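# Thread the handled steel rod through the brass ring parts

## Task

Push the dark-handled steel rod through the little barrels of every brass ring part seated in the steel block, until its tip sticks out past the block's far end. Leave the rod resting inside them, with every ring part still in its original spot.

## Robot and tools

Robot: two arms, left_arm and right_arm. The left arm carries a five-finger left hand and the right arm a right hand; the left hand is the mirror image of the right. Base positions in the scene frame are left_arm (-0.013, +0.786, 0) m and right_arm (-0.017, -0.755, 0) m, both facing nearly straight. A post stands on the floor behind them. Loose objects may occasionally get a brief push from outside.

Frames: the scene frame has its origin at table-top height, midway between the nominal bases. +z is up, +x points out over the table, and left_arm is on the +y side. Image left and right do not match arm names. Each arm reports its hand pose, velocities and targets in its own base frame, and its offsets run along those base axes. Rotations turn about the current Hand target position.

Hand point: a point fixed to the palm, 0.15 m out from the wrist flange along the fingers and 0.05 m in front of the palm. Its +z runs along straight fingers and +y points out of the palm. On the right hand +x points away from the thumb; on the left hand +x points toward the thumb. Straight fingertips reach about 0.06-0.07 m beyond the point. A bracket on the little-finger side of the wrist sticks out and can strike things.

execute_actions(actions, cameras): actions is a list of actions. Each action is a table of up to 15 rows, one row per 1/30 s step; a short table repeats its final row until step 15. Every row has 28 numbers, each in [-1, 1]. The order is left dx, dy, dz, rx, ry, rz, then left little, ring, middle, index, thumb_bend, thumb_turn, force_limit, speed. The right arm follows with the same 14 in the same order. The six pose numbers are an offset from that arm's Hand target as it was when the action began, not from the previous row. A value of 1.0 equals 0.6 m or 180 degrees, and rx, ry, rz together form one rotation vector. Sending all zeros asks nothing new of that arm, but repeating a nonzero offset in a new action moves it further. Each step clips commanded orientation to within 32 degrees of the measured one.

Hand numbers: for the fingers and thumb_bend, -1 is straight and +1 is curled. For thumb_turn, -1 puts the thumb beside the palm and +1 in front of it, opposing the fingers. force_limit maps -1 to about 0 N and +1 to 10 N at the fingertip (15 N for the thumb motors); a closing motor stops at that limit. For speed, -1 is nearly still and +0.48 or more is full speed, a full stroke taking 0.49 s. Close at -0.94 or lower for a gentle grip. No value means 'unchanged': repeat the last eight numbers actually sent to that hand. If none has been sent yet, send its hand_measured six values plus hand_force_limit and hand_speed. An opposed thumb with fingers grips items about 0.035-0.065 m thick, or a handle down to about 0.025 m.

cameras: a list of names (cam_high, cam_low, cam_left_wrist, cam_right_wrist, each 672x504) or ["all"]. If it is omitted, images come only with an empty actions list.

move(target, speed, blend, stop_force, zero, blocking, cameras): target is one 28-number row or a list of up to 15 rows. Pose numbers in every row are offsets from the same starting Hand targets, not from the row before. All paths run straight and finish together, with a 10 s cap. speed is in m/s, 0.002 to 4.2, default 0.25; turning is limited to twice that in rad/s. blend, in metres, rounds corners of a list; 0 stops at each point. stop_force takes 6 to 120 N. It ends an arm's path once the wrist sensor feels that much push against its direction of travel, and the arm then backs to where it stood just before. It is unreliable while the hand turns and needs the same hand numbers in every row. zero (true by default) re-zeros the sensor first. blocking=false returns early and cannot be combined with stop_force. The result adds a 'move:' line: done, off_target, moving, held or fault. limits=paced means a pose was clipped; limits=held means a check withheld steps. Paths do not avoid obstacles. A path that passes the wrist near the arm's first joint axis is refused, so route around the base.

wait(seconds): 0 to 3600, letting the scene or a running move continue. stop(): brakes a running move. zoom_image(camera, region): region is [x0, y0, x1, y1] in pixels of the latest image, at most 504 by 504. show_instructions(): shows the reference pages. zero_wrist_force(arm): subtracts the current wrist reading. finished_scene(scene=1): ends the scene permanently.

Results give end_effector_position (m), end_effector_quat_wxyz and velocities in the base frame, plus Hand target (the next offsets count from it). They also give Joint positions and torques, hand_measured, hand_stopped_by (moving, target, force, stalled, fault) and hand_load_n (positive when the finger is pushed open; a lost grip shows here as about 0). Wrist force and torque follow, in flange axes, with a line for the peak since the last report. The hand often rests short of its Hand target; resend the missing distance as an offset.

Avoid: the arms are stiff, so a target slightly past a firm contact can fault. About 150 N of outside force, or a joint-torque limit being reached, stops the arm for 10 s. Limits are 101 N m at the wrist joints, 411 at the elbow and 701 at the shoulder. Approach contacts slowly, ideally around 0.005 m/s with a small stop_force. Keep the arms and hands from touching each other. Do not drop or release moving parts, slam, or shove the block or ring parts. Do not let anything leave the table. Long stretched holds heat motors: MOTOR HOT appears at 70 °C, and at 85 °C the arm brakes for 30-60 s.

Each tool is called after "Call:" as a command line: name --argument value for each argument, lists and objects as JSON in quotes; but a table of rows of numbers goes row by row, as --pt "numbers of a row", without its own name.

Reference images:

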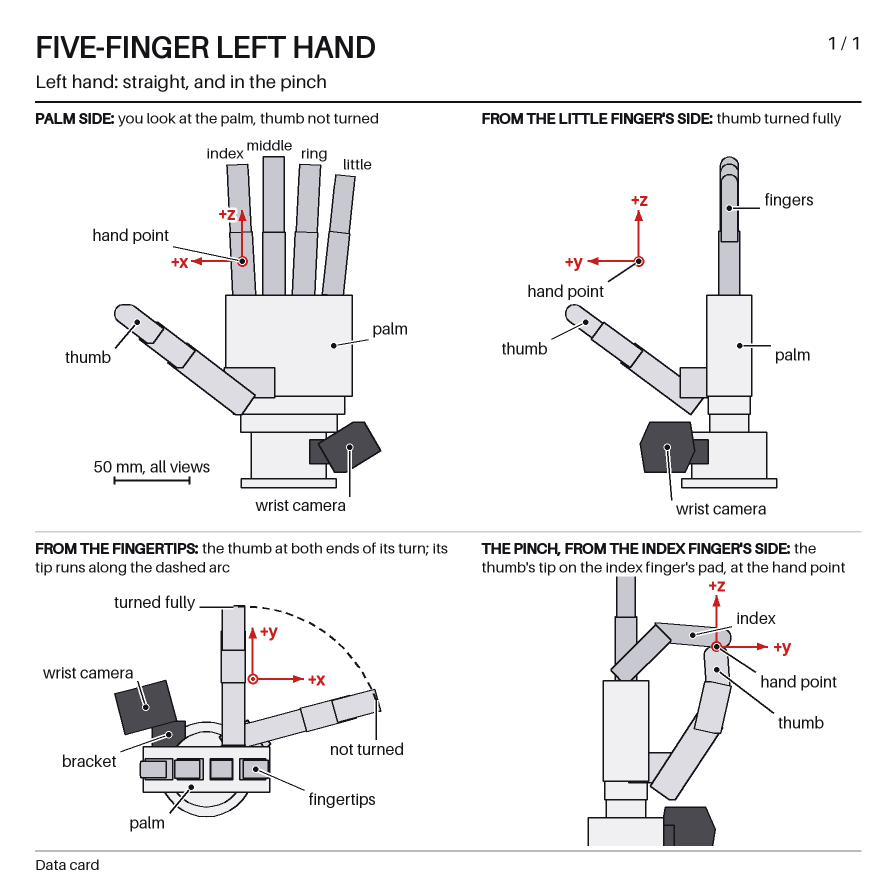

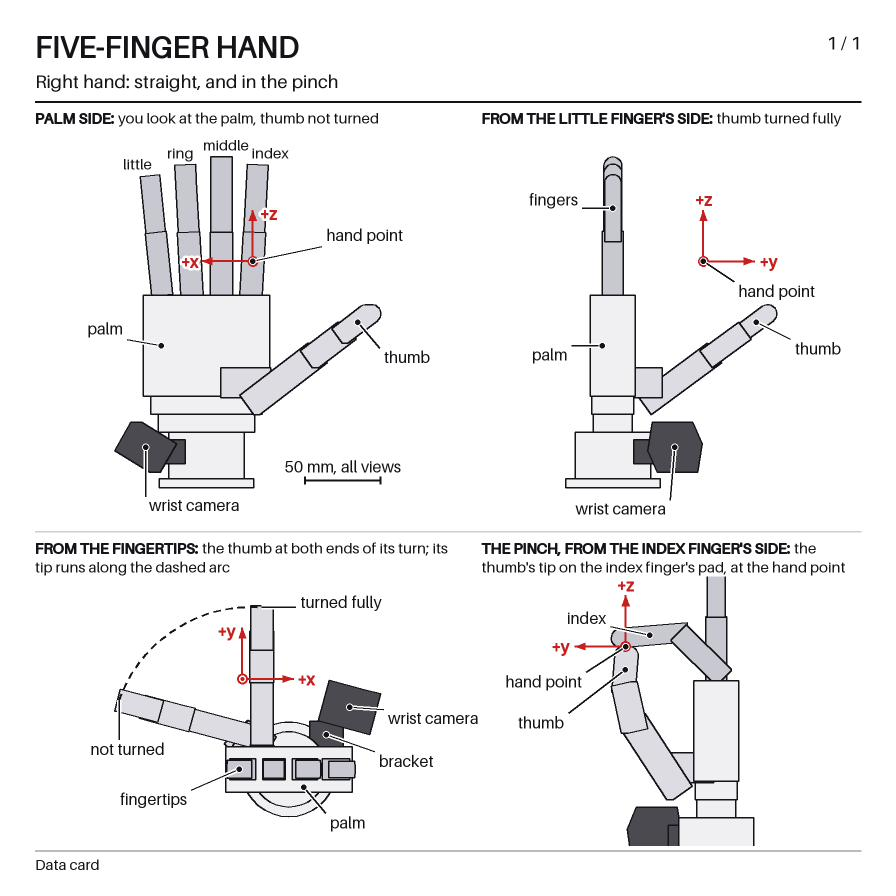

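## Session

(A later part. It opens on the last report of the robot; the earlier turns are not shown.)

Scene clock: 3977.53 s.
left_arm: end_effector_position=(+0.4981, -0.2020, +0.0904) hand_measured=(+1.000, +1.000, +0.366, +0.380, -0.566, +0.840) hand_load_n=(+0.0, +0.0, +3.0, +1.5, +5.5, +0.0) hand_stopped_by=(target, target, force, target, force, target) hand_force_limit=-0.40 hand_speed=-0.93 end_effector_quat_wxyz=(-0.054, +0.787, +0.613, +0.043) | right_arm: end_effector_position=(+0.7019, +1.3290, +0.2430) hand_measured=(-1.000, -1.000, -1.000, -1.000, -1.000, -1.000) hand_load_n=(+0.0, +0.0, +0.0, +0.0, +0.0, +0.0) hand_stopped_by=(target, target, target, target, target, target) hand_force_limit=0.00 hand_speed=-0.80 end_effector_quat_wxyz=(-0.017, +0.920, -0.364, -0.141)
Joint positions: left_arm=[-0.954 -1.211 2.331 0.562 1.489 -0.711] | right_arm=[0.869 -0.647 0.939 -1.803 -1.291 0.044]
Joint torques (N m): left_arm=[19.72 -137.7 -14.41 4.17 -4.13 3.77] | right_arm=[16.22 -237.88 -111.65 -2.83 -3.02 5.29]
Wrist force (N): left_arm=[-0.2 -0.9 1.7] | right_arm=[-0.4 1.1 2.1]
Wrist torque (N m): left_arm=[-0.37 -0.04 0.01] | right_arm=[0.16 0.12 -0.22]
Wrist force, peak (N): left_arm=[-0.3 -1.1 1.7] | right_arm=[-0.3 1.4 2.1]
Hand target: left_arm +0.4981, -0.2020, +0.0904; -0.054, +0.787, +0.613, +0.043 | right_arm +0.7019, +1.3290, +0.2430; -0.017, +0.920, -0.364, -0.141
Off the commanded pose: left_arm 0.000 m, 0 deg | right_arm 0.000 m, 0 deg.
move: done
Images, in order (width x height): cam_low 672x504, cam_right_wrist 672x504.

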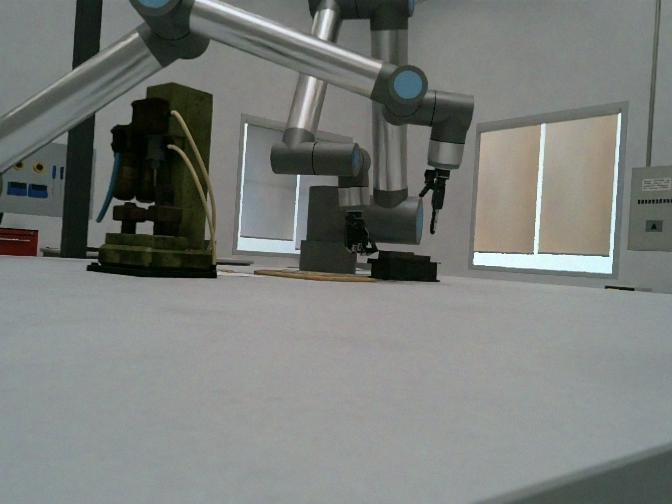

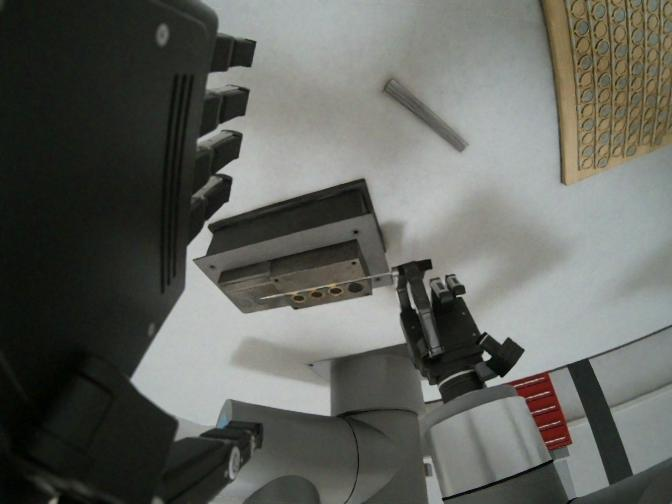

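Call:
move --target '[0.00158, 0.01324, 0, 0, 0, 0, 1, 1, 0.40, 0.38, -0.2, 0.84, -0.4, -0.93, 0, 0, 0, 0, 0, 0, -1, -1, -1, -1, -1, -1, 0, -0.8]' --speed 0.006 --stop_force 6 --cameras '["cam_right_wrist", "cam_low"]'

Call:
zoom_image --camera "cam_right_wrist" --region '[250, 220, 450, 320]'

Call:
zoom_image --camera "cam_right_wrist" --region '[260, 260, 380, 320]'

Call:
zoom_image --camera "cam_low" --region '[340, 230, 400, 275]'

Scene clock: 4055.03 s.
left_arm: end_effector_position=(+0.4990, -0.1940, +0.0904) hand_measured=(+1.000, +1.000, +0.366, +0.380, -0.566, +0.840) hand_load_n=(+0.0, +0.0, +3.0, +1.5, +5.5, +0.0) hand_stopped_by=(target, target, force, target, force, target) hand_force_limit=-0.40 hand_speed=-0.93 end_effector_quat_wxyz=(-0.054, +0.787, +0.613, +0.043) | right_arm: end_effector_position=(+0.7019, +1.3290, +0.2430) hand_measured=(-1.000, -1.000, -1.000, -1.000, -1.000, -1.000) hand_load_n=(+0.0, +0.0, +0.0, +0.0, +0.0, -0.5) hand_stopped_by=(target, target, target, target, target, target) hand_force_limit=0.00 hand_speed=-0.80 end_effector_quat_wxyz=(-0.017, +0.920, -0.364, -0.141)
Joint positions: left_arm=[-0.942 -1.214 2.336 0.559 1.488 -0.7] | right_arm=[0.869 -0.647 0.939 -1.803 -1.291 0.044]
Joint torques (N m): left_arm=[24.39 -133.81 -15 4.04 -3.81 3.44] | right_arm=[17.44 -235.44 -111.3 -2.98 -2.75 4.95]
Wrist force (N): left_arm=[-0.4 -0.7 1.6] | right_arm=[-0.3 1.3 1.7]
Wrist torque (N m): left_arm=[-0.33 -0.01 -0.01] | right_arm=[0.23 0.11 -0.22]
Wrist force, peak (N): left_arm=[-0.4 -1.1 1.7] | right_arm=[-0.2 1.6 2.1]
Hand target: left_arm +0.4990, -0.1940, +0.0904; -0.054, +0.787, +0.613, +0.043 | right_arm +0.7019, +1.3290, +0.2430; -0.017, +0.920, -0.364, -0.141
Off the commanded pose: left_arm 0.000 m, 0 deg | right_arm 0.000 m, 0 deg.
move: done
Images, in order (width x height): cam_low 672x504, cam_right_wrist 672x504.

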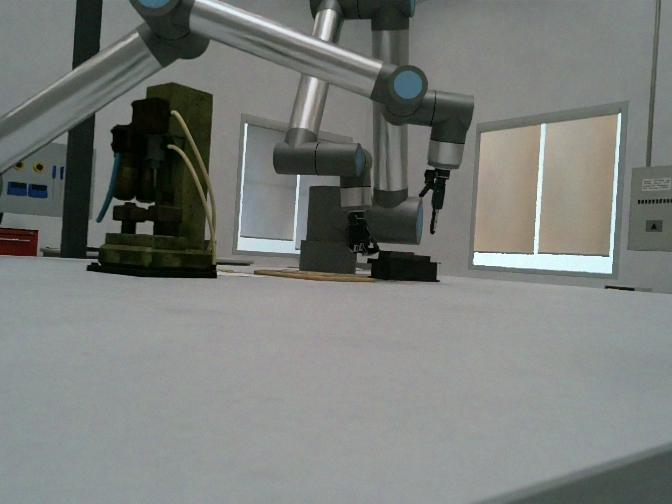

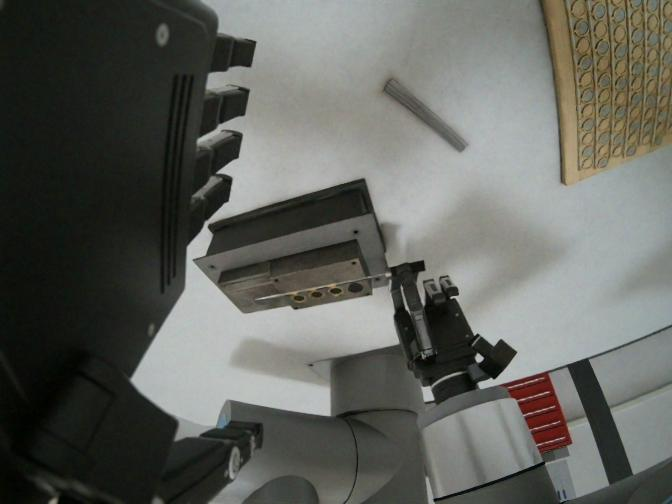

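Scaled by 2.520 from the camera's image (finer frame: 960x720).

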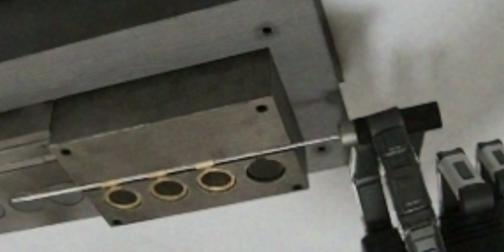

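Scaled by 4.200 from the camera's image (finer frame: 960x720).

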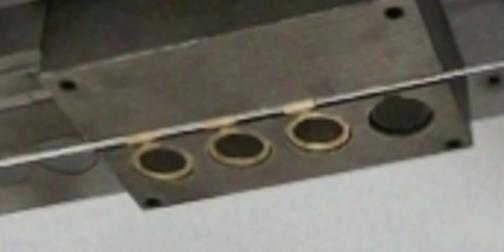

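Scaled by 8.400 from the camera's image (finer frame: 960x720).

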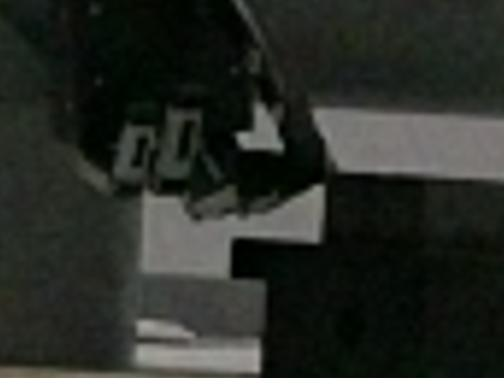

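Call:
zoom_image --camera "cam_right_wrist" --region '[340, 250, 430, 300]'

Call:
zoom_image --camera "cam_right_wrist" --region '[250, 250, 340, 310]'

Scaled by 5.600 from the camera's image (finer frame: 960x720).

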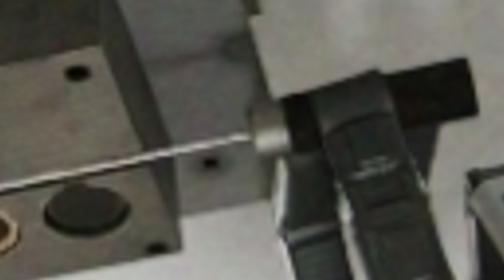

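Scaled by 5.600 from the camera's image (finer frame: 960x720).

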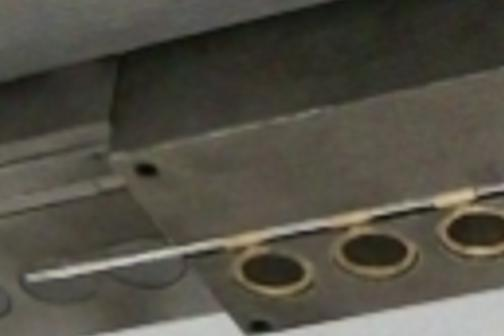

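Call:
move --target '[0.00158, 0.01324, 0, 0, 0, 0, 1, 1, 0.40, 0.38, -0.2, 0.84, -0.4, -0.93, 0, 0, 0, 0, 0, 0, -1, -1, -1, -1, -1, -1, 0, -0.8]' --speed 0.006 --stop_force 6 --cameras '["cam_right_wrist"]'

Call:
zoom_image --camera "cam_right_wrist" --region '[340, 250, 430, 300]'

Call:
zoom_image --camera "cam_right_wrist" --region '[250, 250, 340, 310]'

Scene clock: 4077.23 s.
left_arm: end_effector_position=(+0.5000, -0.1861, +0.0904) hand_measured=(+1.000, +1.000, +0.366, +0.380, -0.566, +0.840) hand_load_n=(+0.0, +0.0, +3.0, +1.5, +5.5, +0.0) hand_stopped_by=(target, target, force, target, force, target) hand_force_limit=-0.40 hand_speed=-0.93 end_effector_quat_wxyz=(-0.054, +0.787, +0.613, +0.043) | right_arm: end_effector_position=(+0.7019, +1.3290, +0.2430) hand_measured=(-1.000, -1.000, -1.000, -1.000, -1.000, -1.000) hand_load_n=(+0.0, +0.0, +0.0, +0.0, +0.0, +0.0) hand_stopped_by=(target, target, target, target, target, target) hand_force_limit=0.00 hand_speed=-0.80 end_effector_quat_wxyz=(-0.017, +0.920, -0.364, -0.141)
Joint positions: left_arm=[-0.93 -1.217 2.341 0.556 1.486 -0.688] | right_arm=[0.869 -0.647 0.939 -1.803 -1.291 0.044]
Joint torques (N m): left_arm=[20.17 -135.65 -14.27 4.54 -4.12 3.64] | right_arm=[16.42 -239.56 -111.85 -2.78 -2.19 5.28]
Wrist force (N): left_arm=[-0.4 -0.8 1.4] | right_arm=[-0.3 1.1 1.8]
Wrist torque (N m): left_arm=[-0.34 -0.02 -0.01] | right_arm=[0.20 0.12 -0.22]
Wrist force, peak (N): left_arm=[-0.5 -1.0 1.9] | right_arm=[-0.4 1.7 1.9]
Hand target: left_arm +0.5000, -0.1861, +0.0904; -0.054, +0.787, +0.613, +0.043 | right_arm +0.7019, +1.3290, +0.2430; -0.017, +0.920, -0.364, -0.141
Off the commanded pose: left_arm 0.000 m, 0 deg | right_arm 0.000 m, 0 deg.
move: done

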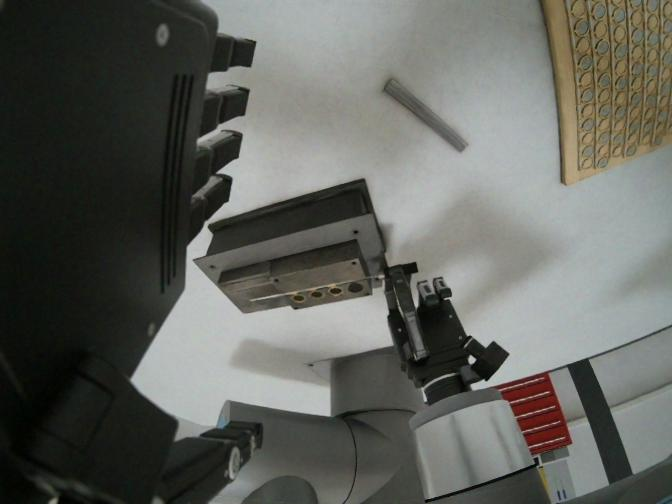

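Scaled by 5.600 from the camera's image (finer frame: 960x720).

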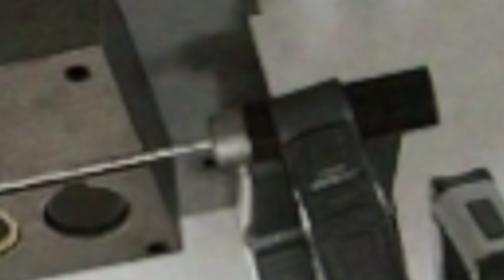

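Scaled by 5.600 from the camera's image (finer frame: 960x720).

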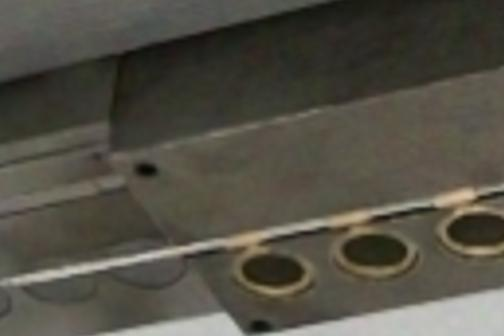

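Call:
move --target '[0.00099, 0.00828, 0, 0, 0, 0, 1, 1, 0.40, 0.38, -0.2, 0.84, -0.4, -0.93, 0, 0, 0, 0, 0, 0, -1, -1, -1, -1, -1, -1, 0, -0.8]' --speed 0.006 --stop_force 6 --cameras '["cam_right_wrist"]'

Call:
zoom_image --camera "cam_right_wrist" --region '[340, 250, 430, 300]'

Call:
zoom_image --camera "cam_right_wrist" --region '[250, 250, 340, 310]'

Scene clock: 4085.70 s.
left_arm: end_effector_position=(+0.5006, -0.1811, +0.0904) hand_measured=(+1.000, +1.000, +0.366, +0.380, -0.566, +0.840) hand_load_n=(+0.0, +0.0, +3.0, +1.0, +5.5, +0.0) hand_stopped_by=(target, target, force, target, force, target) hand_force_limit=-0.40 hand_speed=-0.93 end_effector_quat_wxyz=(-0.054, +0.787, +0.613, +0.043) | right_arm: end_effector_position=(+0.7019, +1.3290, +0.2430) hand_measured=(-1.000, -1.000, -1.000, -1.000, -1.000, -1.000) hand_load_n=(+0.0, +0.0, +0.0, +0.0, +0.0, +0.0) hand_stopped_by=(target, target, target, target, target, target) hand_force_limit=0.00 hand_speed=-0.80 end_effector_quat_wxyz=(-0.017, +0.920, -0.364, -0.141)
Joint positions: left_arm=[-0.923 -1.218 2.343 0.554 1.486 -0.68] | right_arm=[0.869 -0.647 0.939 -1.803 -1.291 0.044]
Joint torques (N m): left_arm=[18.53 -134.06 -16.3 4.32 -4.13 3.47] | right_arm=[17.46 -240.61 -112.92 -3.25 -2.18 5.31]
Wrist force (N): left_arm=[-0.2 -0.5 1.8] | right_arm=[0.0 1.2 1.5]
Wrist torque (N m): left_arm=[-0.31 -0.04 -0.01] | right_arm=[0.22 0.06 -0.19]
Wrist force, peak (N): left_arm=[-0.5 -0.9 1.9] | right_arm=[-0.1 1.4 2.1]
Hand target: left_arm +0.5006, -0.1811, +0.0904; -0.054, +0.787, +0.613, +0.043 | right_arm +0.7019, +1.3290, +0.2430; -0.017, +0.920, -0.364, -0.141
Off the commanded pose: left_arm 0.000 m, 0 deg | right_arm 0.000 m, 0 deg.
move: done

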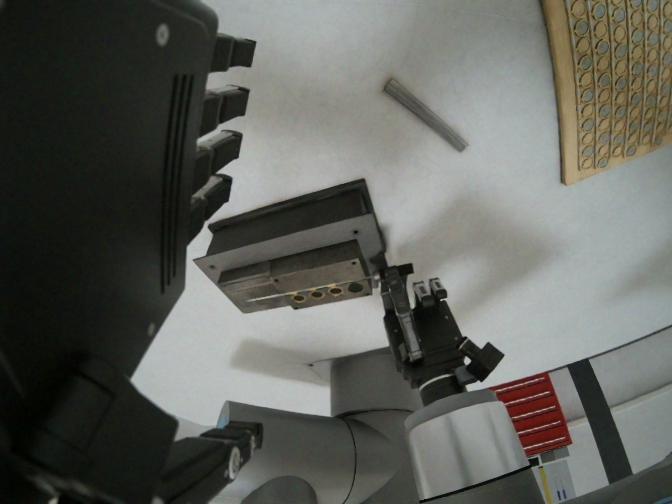

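Scaled by 5.600 from the camera's image (finer frame: 960x720).

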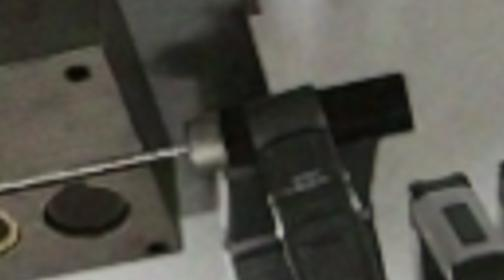

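Scaled by 5.600 from the camera's image (finer frame: 960x720).

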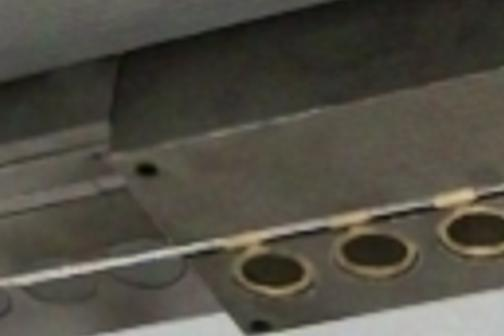

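Call:
execute_actions --actions '[[[0,0,0,0,0,0,1,1,0.40,0.38,-0.62,0.84,-0.4,-0.95,0,0,0,0,0,0,-1,-1,-1,-1,-1,-1,0,-0.8]],[[0,0,0,0,0,0,1,1,0.40,0.38,-0.62,0.84,-0.4,-0.95,0,0,0,0,0,0,-1,-1,-1,-1,-1,-1,0,-0.8]]]' --cameras '["cam_right_wrist"]'

Call:
zoom_image --camera "cam_right_wrist" --region '[340, 250, 430, 300]'

Call:
zoom_image --camera "cam_right_wrist" --region '[250, 250, 340, 310]'

Scene clock: 4103.33 s.
left_arm: end_effector_position=(+0.5006, -0.1811, +0.0904) hand_measured=(+1.000, +1.000, +0.366, +0.380, -0.620, +0.840) hand_load_n=(+0.0, +0.0, +0.5, +0.0, +0.0, +0.0) hand_stopped_by=(target, target, force, target, target, target) hand_force_limit=-0.40 hand_speed=-0.95 end_effector_quat_wxyz=(-0.054, +0.787, +0.613, +0.043) | right_arm: end_effector_position=(+0.7019, +1.3290, +0.2430) hand_measured=(-1.000, -1.000, -1.000, -1.000, -1.000, -1.000) hand_load_n=(+0.0, +0.0, +0.0, +0.0, +0.0, +0.0) hand_stopped_by=(target, target, target, target, target, target) hand_force_limit=0.00 hand_speed=-0.80 end_effector_quat_wxyz=(-0.017, +0.920, -0.364, -0.141)
Joint positions: left_arm=[-0.923 -1.218 2.343 0.554 1.486 -0.68] | right_arm=[0.869 -0.647 0.939 -1.803 -1.291 0.044]
Joint torques (N m): left_arm=[25.97 -131.16 -13.96 4.83 -4.07 3.81] | right_arm=[8.73 -240.07 -112.37 -3.29 -2.58 5.57]
Wrist force (N): left_arm=[-0.2 -0.8 1.6] | right_arm=[0.0 1.3 1.5]
Wrist torque (N m): left_arm=[-0.36 -0.01 -0.01] | right_arm=[0.24 0.07 -0.20]
Wrist force, peak (N): left_arm=[-0.1 -0.9 1.8] | right_arm=[0.1 1.3 2.2]
Hand target: left_arm +0.5006, -0.1811, +0.0904; -0.054, +0.787, +0.613, +0.043 | right_arm +0.7019, +1.3290, +0.2430; -0.017, +0.920, -0.364, -0.141
Off the commanded pose: left_arm 0.000 m, 0 deg | right_arm 0.000 m, 0 deg.

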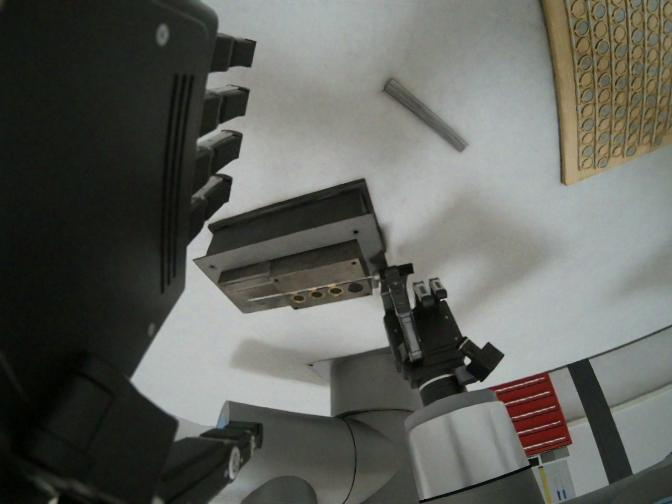

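Scaled by 5.600 from the camera's image (finer frame: 960x720).

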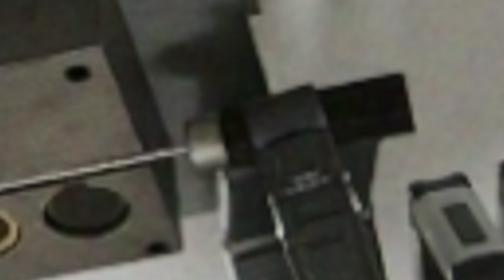

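Scaled by 5.600 from the camera's image (finer frame: 960x720).

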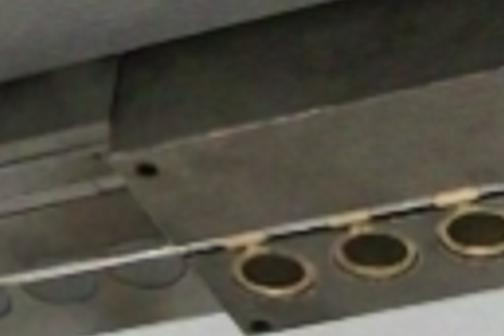

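Call:
execute_actions --actions '[[[0,0,0,0,0,0,1,1,0.40,0.38,-0.75,0.84,-0.4,-0.9,0,0,0,0,0,0,-1,-1,-1,-1,-1,-1,0,-0.8]],[[0,0,0,0,0,0,1,1,0.40,0.38,-0.75,0.84,-0.4,-0.9,0,0,0,0,0,0,-1,-1,-1,-1,-1,-1,0,-0.8]]]'

Call:
move --target '[0, 0, -0.001, 0, 0, 0, 1, 1, 0.40, 0.38, -0.75, 0.84, -0.4, -0.9, 0, 0, 0, 0, 0, 0, -1, -1, -1, -1, -1, -1, 0, -0.8]' --speed 0.004 --stop_force 6 --cameras '["cam_right_wrist"]'

Call:
zoom_image --camera "cam_right_wrist" --region '[340, 250, 430, 300]'

Call:
zoom_image --camera "cam_right_wrist" --region '[250, 250, 340, 310]'

Scene clock: 4114.40 s.
left_arm: end_effector_position=(+0.5006, -0.1811, +0.0904) hand_measured=(+1.000, +1.000, +0.366, +0.380, -0.750, +0.840) hand_load_n=(+0.0, +0.0, +0.0, +0.0, +0.0, +0.0) hand_stopped_by=(target, target, force, target, target, target) hand_force_limit=-0.40 hand_speed=-0.90 end_effector_quat_wxyz=(-0.054, +0.787, +0.613, +0.043) | right_arm: end_effector_position=(+0.7019, +1.3290, +0.2430) hand_measured=(-1.000, -1.000, -1.000, -1.000, -1.000, -1.000) hand_load_n=(+0.0, +0.0, +0.0, +0.0, +0.0, +0.0) hand_stopped_by=(target, target, target, target, target, target) hand_force_limit=0.00 hand_speed=-0.80 end_effector_quat_wxyz=(-0.017, +0.920, -0.364, -0.141)
Joint positions: left_arm=[-0.923 -1.218 2.343 0.554 1.486 -0.68] | right_arm=[0.869 -0.647 0.939 -1.803 -1.291 0.044]
Joint torques (N m): left_arm=[20.48 -131.71 -15.31 4.69 -4.25 3.44] | right_arm=[15.55 -244.57 -110.76 -2.81 -2.7 4.95]
Wrist force (N): left_arm=[-0.4 -1.2 1.5] | right_arm=[-0.4 0.9 1.6]
Wrist torque (N m): left_arm=[-0.37 0.00 -0.01] | right_arm=[0.17 0.13 -0.23]
Wrist force, peak (N): left_arm=[-0.5 -1.3 1.6] | right_arm=[-0.6 1.6 2.0]
Hand target: left_arm +0.5006, -0.1811, +0.0904; -0.054, +0.787, +0.613, +0.043 | right_arm +0.7019, +1.3290, +0.2430; -0.017, +0.920, -0.364, -0.141
Off the commanded pose: left_arm 0.000 m, 0 deg | right_arm 0.000 m, 0 deg.

Scene clock: 4115.60 s.
left_arm: end_effector_position=(+0.5006, -0.1811, +0.0898) hand_measured=(+1.000, +1.000, +0.366, +0.380, -0.750, +0.840) hand_load_n=(+0.0, +0.0, +0.5, +0.0, +0.0, +0.0) hand_stopped_by=(target, target, force, target, target, target) hand_force_limit=-0.40 hand_speed=-0.90 end_effector_quat_wxyz=(-0.054, +0.787, +0.613, +0.043) | right_arm: end_effector_position=(+0.7019, +1.3290, +0.2430) hand_measured=(-1.000, -1.000, -1.000, -1.000, -1.000, -1.000) hand_load_n=(+0.0, +0.0, +0.0, +0.0, +0.0, +0.0) hand_stopped_by=(target, target, target, target, target, target) hand_force_limit=0.00 hand_speed=-0.80 end_effector_quat_wxyz=(-0.017, +0.920, -0.364, -0.141)
Joint positions: left_arm=[-0.923 -1.217 2.344 0.553 1.486 -0.68] | right_arm=[0.869 -0.647 0.939 -1.803 -1.291 0.044]
Joint torques (N m): left_arm=[18.64 -90.36 -15.25 4.42 -4.04 3.38] | right_arm=[14.94 -238.44 -110.94 -3.26 -2.76 5.13]
Wrist force (N): left_arm=[-0.4 -0.9 1.5] | right_arm=[-0.3 1.3 2.1]
Wrist torque (N m): left_arm=[-0.36 0.01 -0.02] | right_arm=[0.19 0.10 -0.22]
Wrist force, peak (N): left_arm=[-0.3 -1.2 1.8] | right_arm=[-0.3 1.3 2.1]
Hand target: left_arm +0.5006, -0.1811, +0.0898; -0.054, +0.787, +0.613, +0.043 | right_arm +0.7019, +1.3290, +0.2430; -0.017, +0.920, -0.364, -0.141
Off the commanded pose: left_arm 0.000 m, 0 deg | right_arm 0.000 m, 0 deg.
move: done

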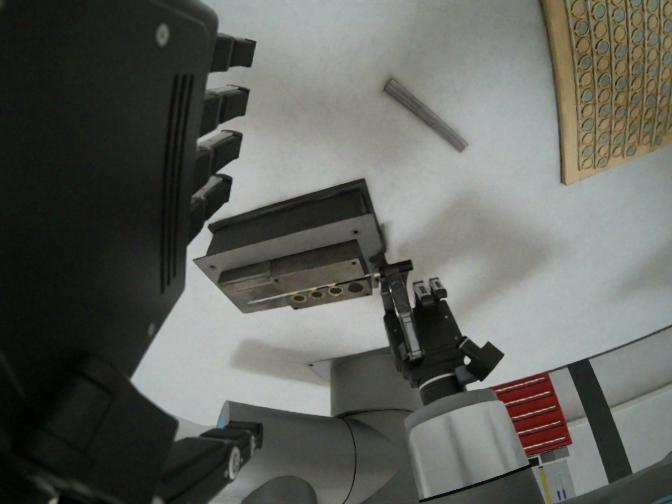

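Scaled by 5.600 from the camera's image (finer frame: 960x720).

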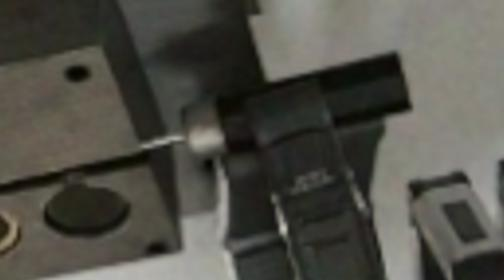

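Scaled by 5.600 from the camera's image (finer frame: 960x720).

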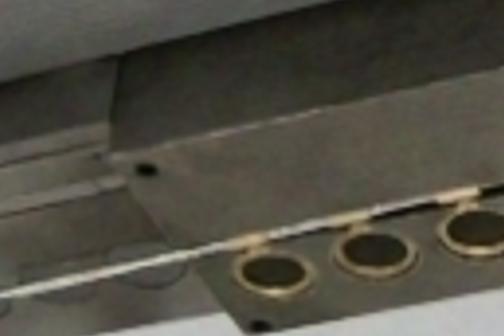

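Call:
zoom_image --camera "cam_right_wrist" --region '[360, 250, 430, 300]'

Call:
zoom_image --camera "cam_right_wrist" --region '[240, 260, 310, 310]'

Call:
zoom_image --camera "cam_right_wrist" --region '[310, 260, 380, 310]'

Scaled by 7.200 from the camera's image (finer frame: 960x720).

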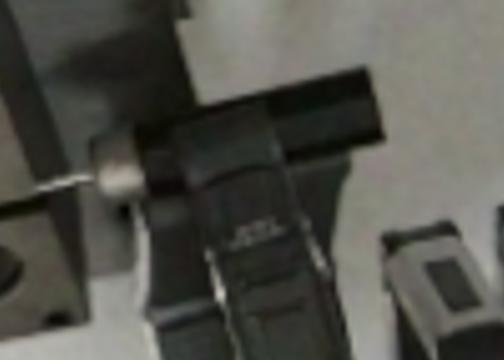

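Scaled by 7.200 from the camera's image (finer frame: 960x720).

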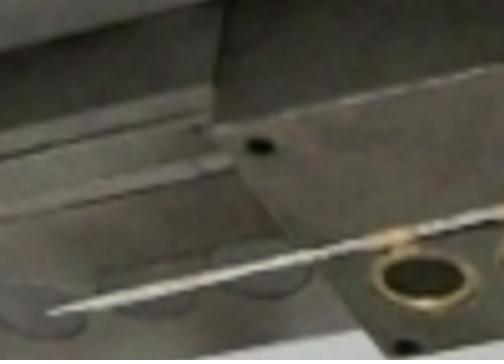

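Scaled by 7.200 from the camera's image (finer frame: 960x720).

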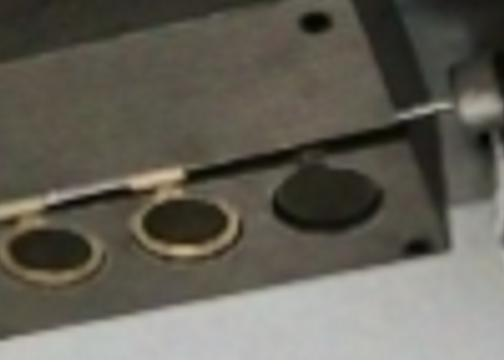

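Call:
move --target '[0, 0, 0, 0, 0, 0, 1, 1, 0.40, 0.38, -0.75, 0.84, -0.4, -0.9, -0.2008, 0.0105, 0.0308, -0.0671, -0.1241, 0, -1, -1, -1, -1, -1, -1, 0, -0.8]' --speed 0.12 --cameras '["cam_right_wrist", "cam_left_wrist"]'

Call:
zoom_image --camera "cam_right_wrist" --region '[300, 220, 400, 290]'

Call:
zoom_image --camera "cam_right_wrist" --region '[190, 250, 300, 330]'

Scene clock: 4157.47 s.
left_arm: end_effector_position=(+0.5006, -0.1811, +0.0898) hand_measured=(+1.000, +1.000, +0.366, +0.380, -0.750, +0.840) hand_load_n=(+0.5, +0.0, +0.0, +0.0, +0.0, +0.0) hand_stopped_by=(target, target, force, target, target, target) hand_force_limit=-0.40 hand_speed=-0.90 end_effector_quat_wxyz=(-0.054, +0.787, +0.613, +0.043) | right_arm: end_effector_position=(+0.5816, +1.3353, +0.2615) hand_measured=(-1.000, -1.000, -1.000, -1.000, -1.000, -1.000) hand_load_n=(+0.0, +0.0, +0.0, +0.0, +0.0, +0.0) hand_stopped_by=(target, target, target, target, target, target) hand_force_limit=0.00 hand_speed=-0.80 end_effector_quat_wxyz=(+0.009, +0.927, -0.367, +0.078)
Joint positions: left_arm=[-0.923 -1.217 2.344 0.553 1.486 -0.68] | right_arm=[1.027 -0.73 1.049 -1.897 -1.728 0.209]
Joint torques (N m): left_arm=[20.15 -87.81 -15.41 4.52 -3.28 3.41] | right_arm=[17.93 -274.82 -90.78 -14.11 -5.74 5.42]
Wrist force (N): left_arm=[-0.1 -0.8 1.4] | right_arm=[0.6 1.5 1.8]
Wrist torque (N m): left_arm=[-0.33 -0.04 -0.01] | right_arm=[0.24 -0.14 -0.13]
Wrist force, peak (N): left_arm=[-0.3 -1.1 1.7] | right_arm=[0.0 2.4 1.7]
Hand target: left_arm +0.5006, -0.1811, +0.0898; -0.054, +0.787, +0.613, +0.043 | right_arm +0.5815, +1.3353, +0.2615; +0.009, +0.927, -0.367, +0.078
Off the commanded pose: left_arm 0.000 m, 0 deg | right_arm 0.000 m, 0 deg.
move: done
Images, in order (width x height): cam_left_wrist 672x504, cam_right_wrist 672x504.

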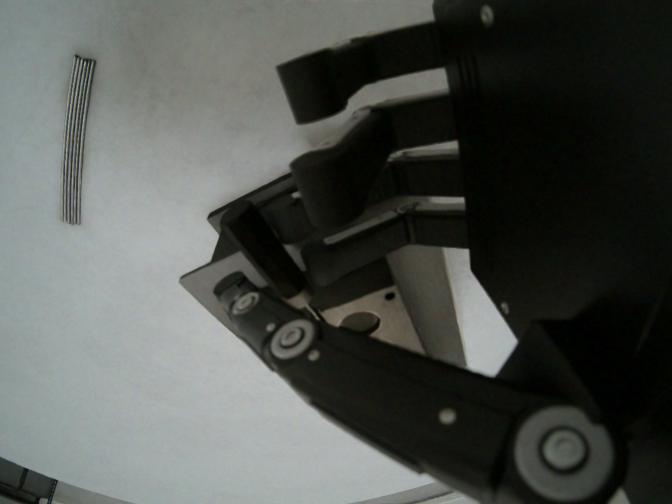

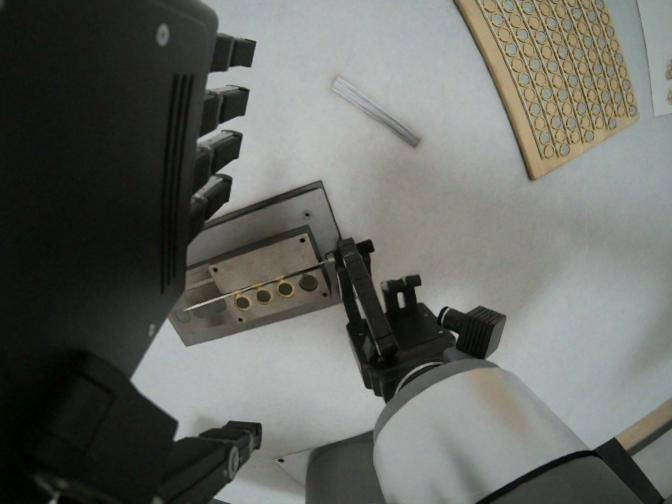

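Scaled by 5.040 from the camera's image (finer frame: 960x720).

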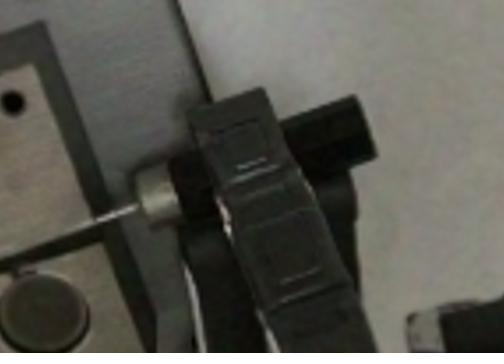

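Scaled by 4.582 from the camera's image (finer frame: 960x720).

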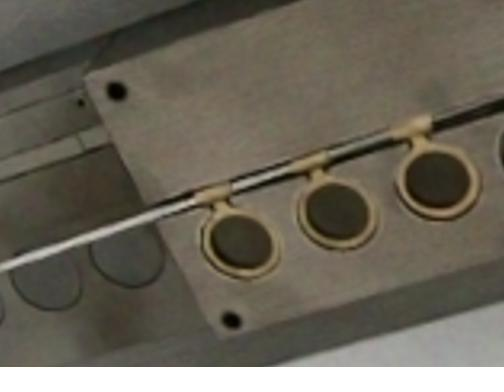

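Call:
move --target '[0, 0, 0, 0, 0, 0, 1, 1, 0.40, 0.38, -0.75, 0.84, -0.4, -0.9, 0.1633, -0.1027, -0.145, 0.1136, 0.2101, 0, -1, -1, -1, -1, -1, -1, 0, -0.8]' --speed 0.12 --cameras '["cam_right_wrist"]'

Call:
zoom_image --camera "cam_right_wrist" --region '[260, 230, 400, 300]'

Call:
zoom_image --camera "cam_right_wrist" --region '[320, 240, 400, 300]'

Scene clock: 4194.33 s.
left_arm: end_effector_position=(+0.5006, -0.1811, +0.0898) hand_measured=(+1.000, +1.000, +0.366, +0.380, -0.750, +0.840) hand_load_n=(+0.0, +0.0, +0.0, +0.0, +0.0, +0.0) hand_stopped_by=(target, target, force, target, target, target) hand_force_limit=-0.40 hand_speed=-0.90 end_effector_quat_wxyz=(-0.054, +0.787, +0.613, +0.043) | right_arm: end_effector_position=(+0.6794, +1.2737, +0.1745) hand_measured=(-1.000, -1.000, -1.000, -1.000, -1.000, -1.000) hand_load_n=(+0.0, +0.0, +0.0, +0.0, -0.5, +0.5) hand_stopped_by=(target, target, target, target, target, target) hand_force_limit=0.00 hand_speed=-0.80 end_effector_quat_wxyz=(-0.035, +0.889, -0.352, -0.290)
Joint positions: left_arm=[-0.923 -1.217 2.344 0.553 1.486 -0.68] | right_arm=[0.803 -0.656 1.11 -1.846 -1.003 -0.066]
Joint torques (N m): left_arm=[15.39 -88.87 -15.37 4.58 -3.13 2.88] | right_arm=[-16.66 -235.71 -104.97 -3.33 6.23 -5.17]
Wrist force (N): left_arm=[-0.3 -0.9 1.4] | right_arm=[0.0 1.5 1.7]
Wrist torque (N m): left_arm=[-0.34 0.00 -0.02] | right_arm=[0.27 0.17 0.35]
Wrist force, peak (N): left_arm=[-0.3 -1.1 1.7] | right_arm=[0.4 2.2 2.1]
Hand target: left_arm +0.5006, -0.1811, +0.0898; -0.054, +0.787, +0.613, +0.043 | right_arm +0.6794, +1.2737, +0.1745; -0.035, +0.889, -0.352, -0.290
Off the commanded pose: left_arm 0.000 m, 0 deg | right_arm 0.000 m, 0 deg.
move: done

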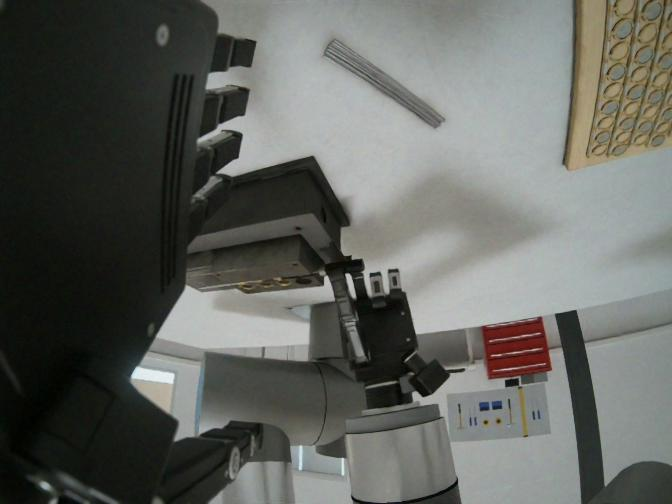

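Scaled by 3.600 from the camera's image (finer frame: 960x720).

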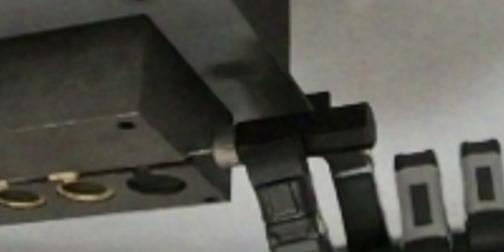

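Scaled by 6.300 from the camera's image (finer frame: 960x720).

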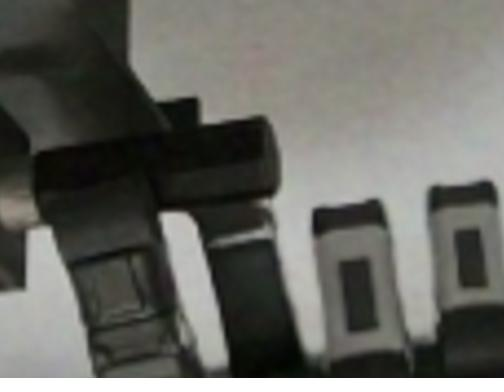

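Call:
move --target '[-0.000833, 0, -0.001667, 0, 0, 0, 1, 1, 0.40, 0.38, -0.85, 0.84, -0.4, -0.9, 0, 0, 0, 0, 0, 0, -1, -1, -1, -1, -1, -1, 0, -0.8]' --speed 0.004 --cameras '["cam_right_wrist"]'

Call:
zoom_image --camera "cam_right_wrist" --region '[260, 230, 400, 300]'

Call:
zoom_image --camera "cam_right_wrist" --region '[320, 240, 400, 300]'

Scene clock: 4240.20 s.
left_arm: end_effector_position=(+0.5001, -0.1811, +0.0888) hand_measured=(+1.000, +1.000, +0.366, +0.380, -0.850, +0.840) hand_load_n=(+0.0, +0.0, +0.0, +0.5, +0.0, +0.0) hand_stopped_by=(target, target, force, target, target, target) hand_force_limit=-0.40 hand_speed=-0.90 end_effector_quat_wxyz=(-0.054, +0.787, +0.613, +0.043) | right_arm: end_effector_position=(+0.6794, +1.2737, +0.1745) hand_measured=(-1.000, -1.000, -1.000, -1.000, -1.000, -1.000) hand_load_n=(+0.0, +0.0, +0.0, +0.0, +0.0, +0.0) hand_stopped_by=(target, target, target, target, target, target) hand_force_limit=0.00 hand_speed=-0.80 end_effector_quat_wxyz=(-0.035, +0.889, -0.352, -0.290)
Joint positions: left_arm=[-0.924 -1.216 2.345 0.551 1.486 -0.681] | right_arm=[0.803 -0.656 1.11 -1.846 -1.002 -0.066]
Joint torques (N m): left_arm=[-19.89 -91.29 -14.3 4.26 3.41 -3.49] | right_arm=[-20.82 -233.23 -106.25 -2.72 7.15 -6.54]
Wrist force (N): left_arm=[-0.2 -0.8 1.3] | right_arm=[-0.2 1.3 2.2]
Wrist torque (N m): left_arm=[-0.34 -0.03 0.30] | right_arm=[0.21 0.17 0.32]
Wrist force, peak (N): left_arm=[-0.2 -1.2 1.6] | right_arm=[-0.5 1.9 2.5]
Hand target: left_arm +0.5001, -0.1811, +0.0888; -0.054, +0.787, +0.613, +0.043 | right_arm +0.6794, +1.2737, +0.1745; -0.035, +0.889, -0.352, -0.290
Off the commanded pose: left_arm 0.000 m, 0 deg | right_arm 0.000 m, 0 deg.
move: done

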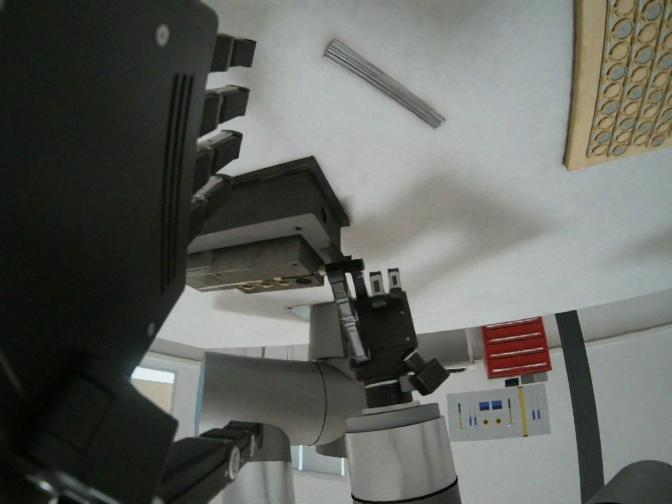

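Scaled by 3.600 from the camera's image (finer frame: 960x720).

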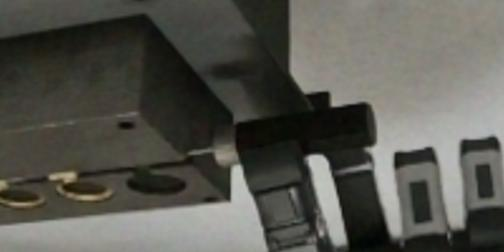

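Scaled by 6.300 from the camera's image (finer frame: 960x720).

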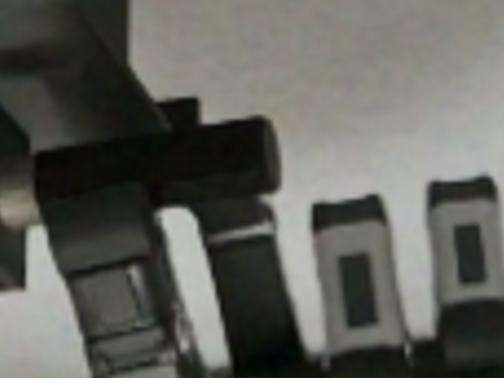

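Call:
move --target '[-0.005, 0, -0.000833, 0, 0, 0, 1, 1, 0.40, 0.38, -1, 0.84, -0.4, -0.85, 0, 0, 0, 0, 0, 0, -1, -1, -1, -1, -1, -1, 0, -0.8]' --speed 0.005 --cameras '["cam_right_wrist"]'

Call:
zoom_image --camera "cam_right_wrist" --region '[320, 240, 400, 300]'

Scene clock: 4250.47 s.
left_arm: end_effector_position=(+0.4971, -0.1811, +0.0883) hand_measured=(+1.000, +1.000, +0.366, +0.380, -1.000, +0.840) hand_load_n=(+0.0, +0.0, +0.0, +0.0, -0.5, +0.0) hand_stopped_by=(target, target, force, target, target, target) hand_force_limit=-0.40 hand_speed=-0.85 end_effector_quat_wxyz=(-0.054, +0.787, +0.613, +0.043) | right_arm: end_effector_position=(+0.6794, +1.2737, +0.1745) hand_measured=(-1.000, -1.000, -1.000, -1.000, -1.000, -1.000) hand_load_n=(+0.0, +0.0, +0.0, +0.0, +0.0, +0.0) hand_stopped_by=(target, target, target, target, target, target) hand_force_limit=0.00 hand_speed=-0.80 end_effector_quat_wxyz=(-0.035, +0.889, -0.352, -0.290)
Joint positions: left_arm=[-0.929 -1.217 2.349 0.549 1.486 -0.686] | right_arm=[0.803 -0.656 1.11 -1.846 -1.002 -0.066]
Joint torques (N m): left_arm=[-22.49 -130.75 -13.47 4.44 3.88 -3.06] | right_arm=[-20.43 -232.98 -106.24 -3.45 6.69 -6.34]
Wrist force (N): left_arm=[-0.1 -1.0 1.3] | right_arm=[-0.3 1.5 1.8]
Wrist torque (N m): left_arm=[-0.36 -0.04 0.40] | right_arm=[0.27 0.22 0.32]
Wrist force, peak (N): left_arm=[-0.4 -0.9 1.5] | right_arm=[-0.1 1.9 2.2]
Hand target: left_arm +0.4971, -0.1811, +0.0883; -0.054, +0.787, +0.613, +0.043 | right_arm +0.6794, +1.2737, +0.1745; -0.035, +0.889, -0.352, -0.290
Off the commanded pose: left_arm 0.000 m, 0 deg | right_arm 0.000 m, 0 deg.
move: done

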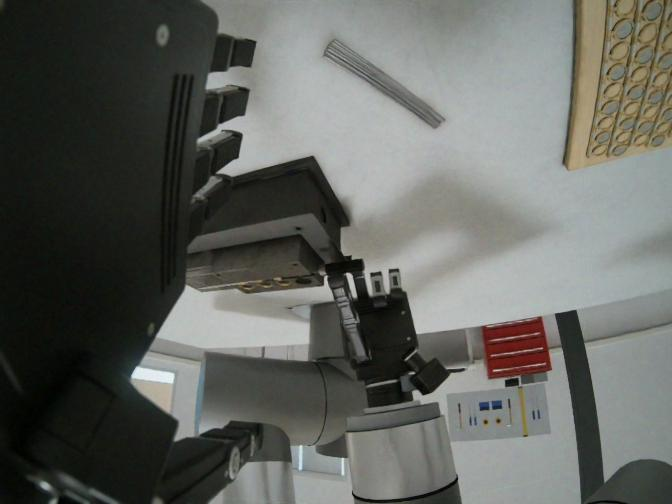

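Scaled by 6.300 from the camera's image (finer frame: 960x720).

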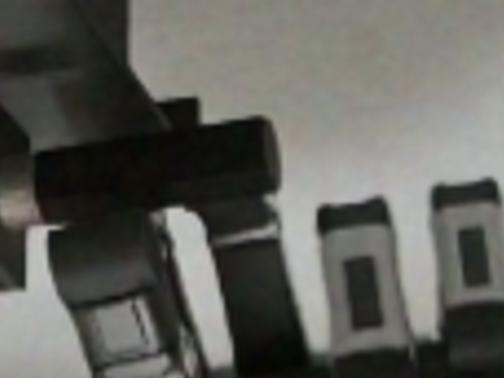

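Call:
move --target '[-0.025, 0, 0, 0, 0, 0, 1, 1, 0.40, 0.38, -1, 0.84, -0.4, -0.85, 0, 0, 0, 0, 0, 0, -1, -1, -1, -1, -1, -1, 0, -0.8]' --speed 0.01 --stop_force 6 --cameras '["cam_right_wrist"]'

Call:
zoom_image --camera "cam_right_wrist" --region '[320, 240, 400, 300]'

Scene clock: 4265.83 s.
left_arm: end_effector_position=(+0.4821, -0.1811, +0.0883) hand_measured=(+1.000, +1.000, +0.366, +0.380, -1.000, +0.840) hand_load_n=(+0.5, +0.0, +0.0, +0.5, -0.5, +0.0) hand_stopped_by=(target, target, force, target, target, target) hand_force_limit=-0.40 hand_speed=-0.85 end_effector_quat_wxyz=(-0.054, +0.787, +0.613, +0.043) | right_arm: end_effector_position=(+0.6794, +1.2737, +0.1745) hand_measured=(-1.000, -1.000, -1.000, -1.000, -1.000, -1.000) hand_load_n=(+0.0, +0.0, +0.0, +0.0, +0.0, +0.0) hand_stopped_by=(target, target, target, target, target, target) hand_force_limit=0.00 hand_speed=-0.80 end_effector_quat_wxyz=(-0.035, +0.889, -0.352, -0.290)
Joint positions: left_arm=[-0.956 -1.227 2.368 0.541 1.489 -0.714] | right_arm=[0.803 -0.656 1.11 -1.846 -1.002 -0.066]
Joint torques (N m): left_arm=[-24.62 -129.68 -15.01 4.34 3.85 -3.6] | right_arm=[-15.72 -235.83 -105.57 -2.77 6.21 -5.73]
Wrist force (N): left_arm=[-0.1 -1.2 1.5] | right_arm=[0.0 1.5 2.3]
Wrist torque (N m): left_arm=[-0.41 0.00 0.42] | right_arm=[0.24 0.15 0.34]
Wrist force, peak (N): left_arm=[0.1 -1.3 1.5] | right_arm=[-0.1 2.1 2.1]
Hand target: left_arm +0.4821, -0.1811, +0.0883; -0.054, +0.787, +0.613, +0.043 | right_arm +0.6794, +1.2737, +0.1745; -0.035, +0.889, -0.352, -0.290
Off the commanded pose: left_arm 0.000 m, 0 deg | right_arm 0.000 m, 0 deg.
move: done

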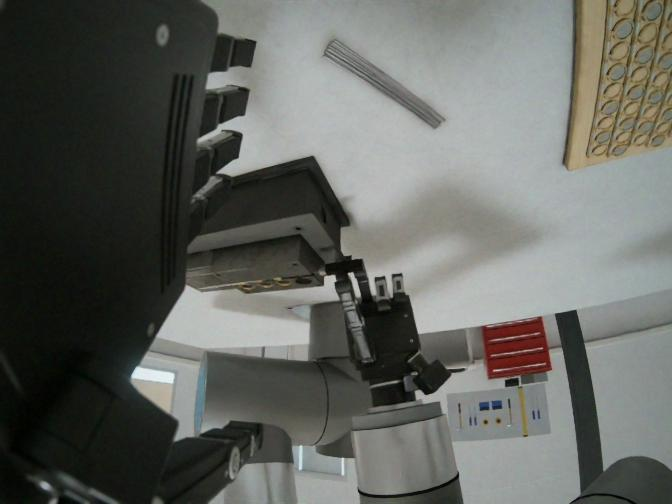

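Scaled by 6.300 from the camera's image (finer frame: 960x720).

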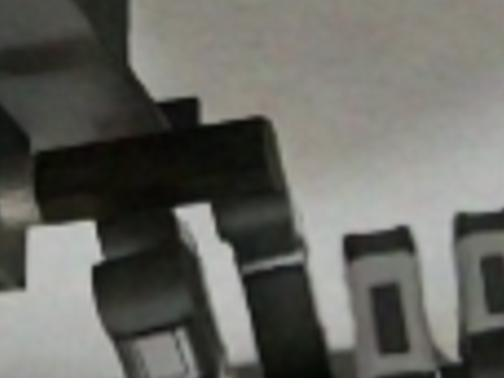

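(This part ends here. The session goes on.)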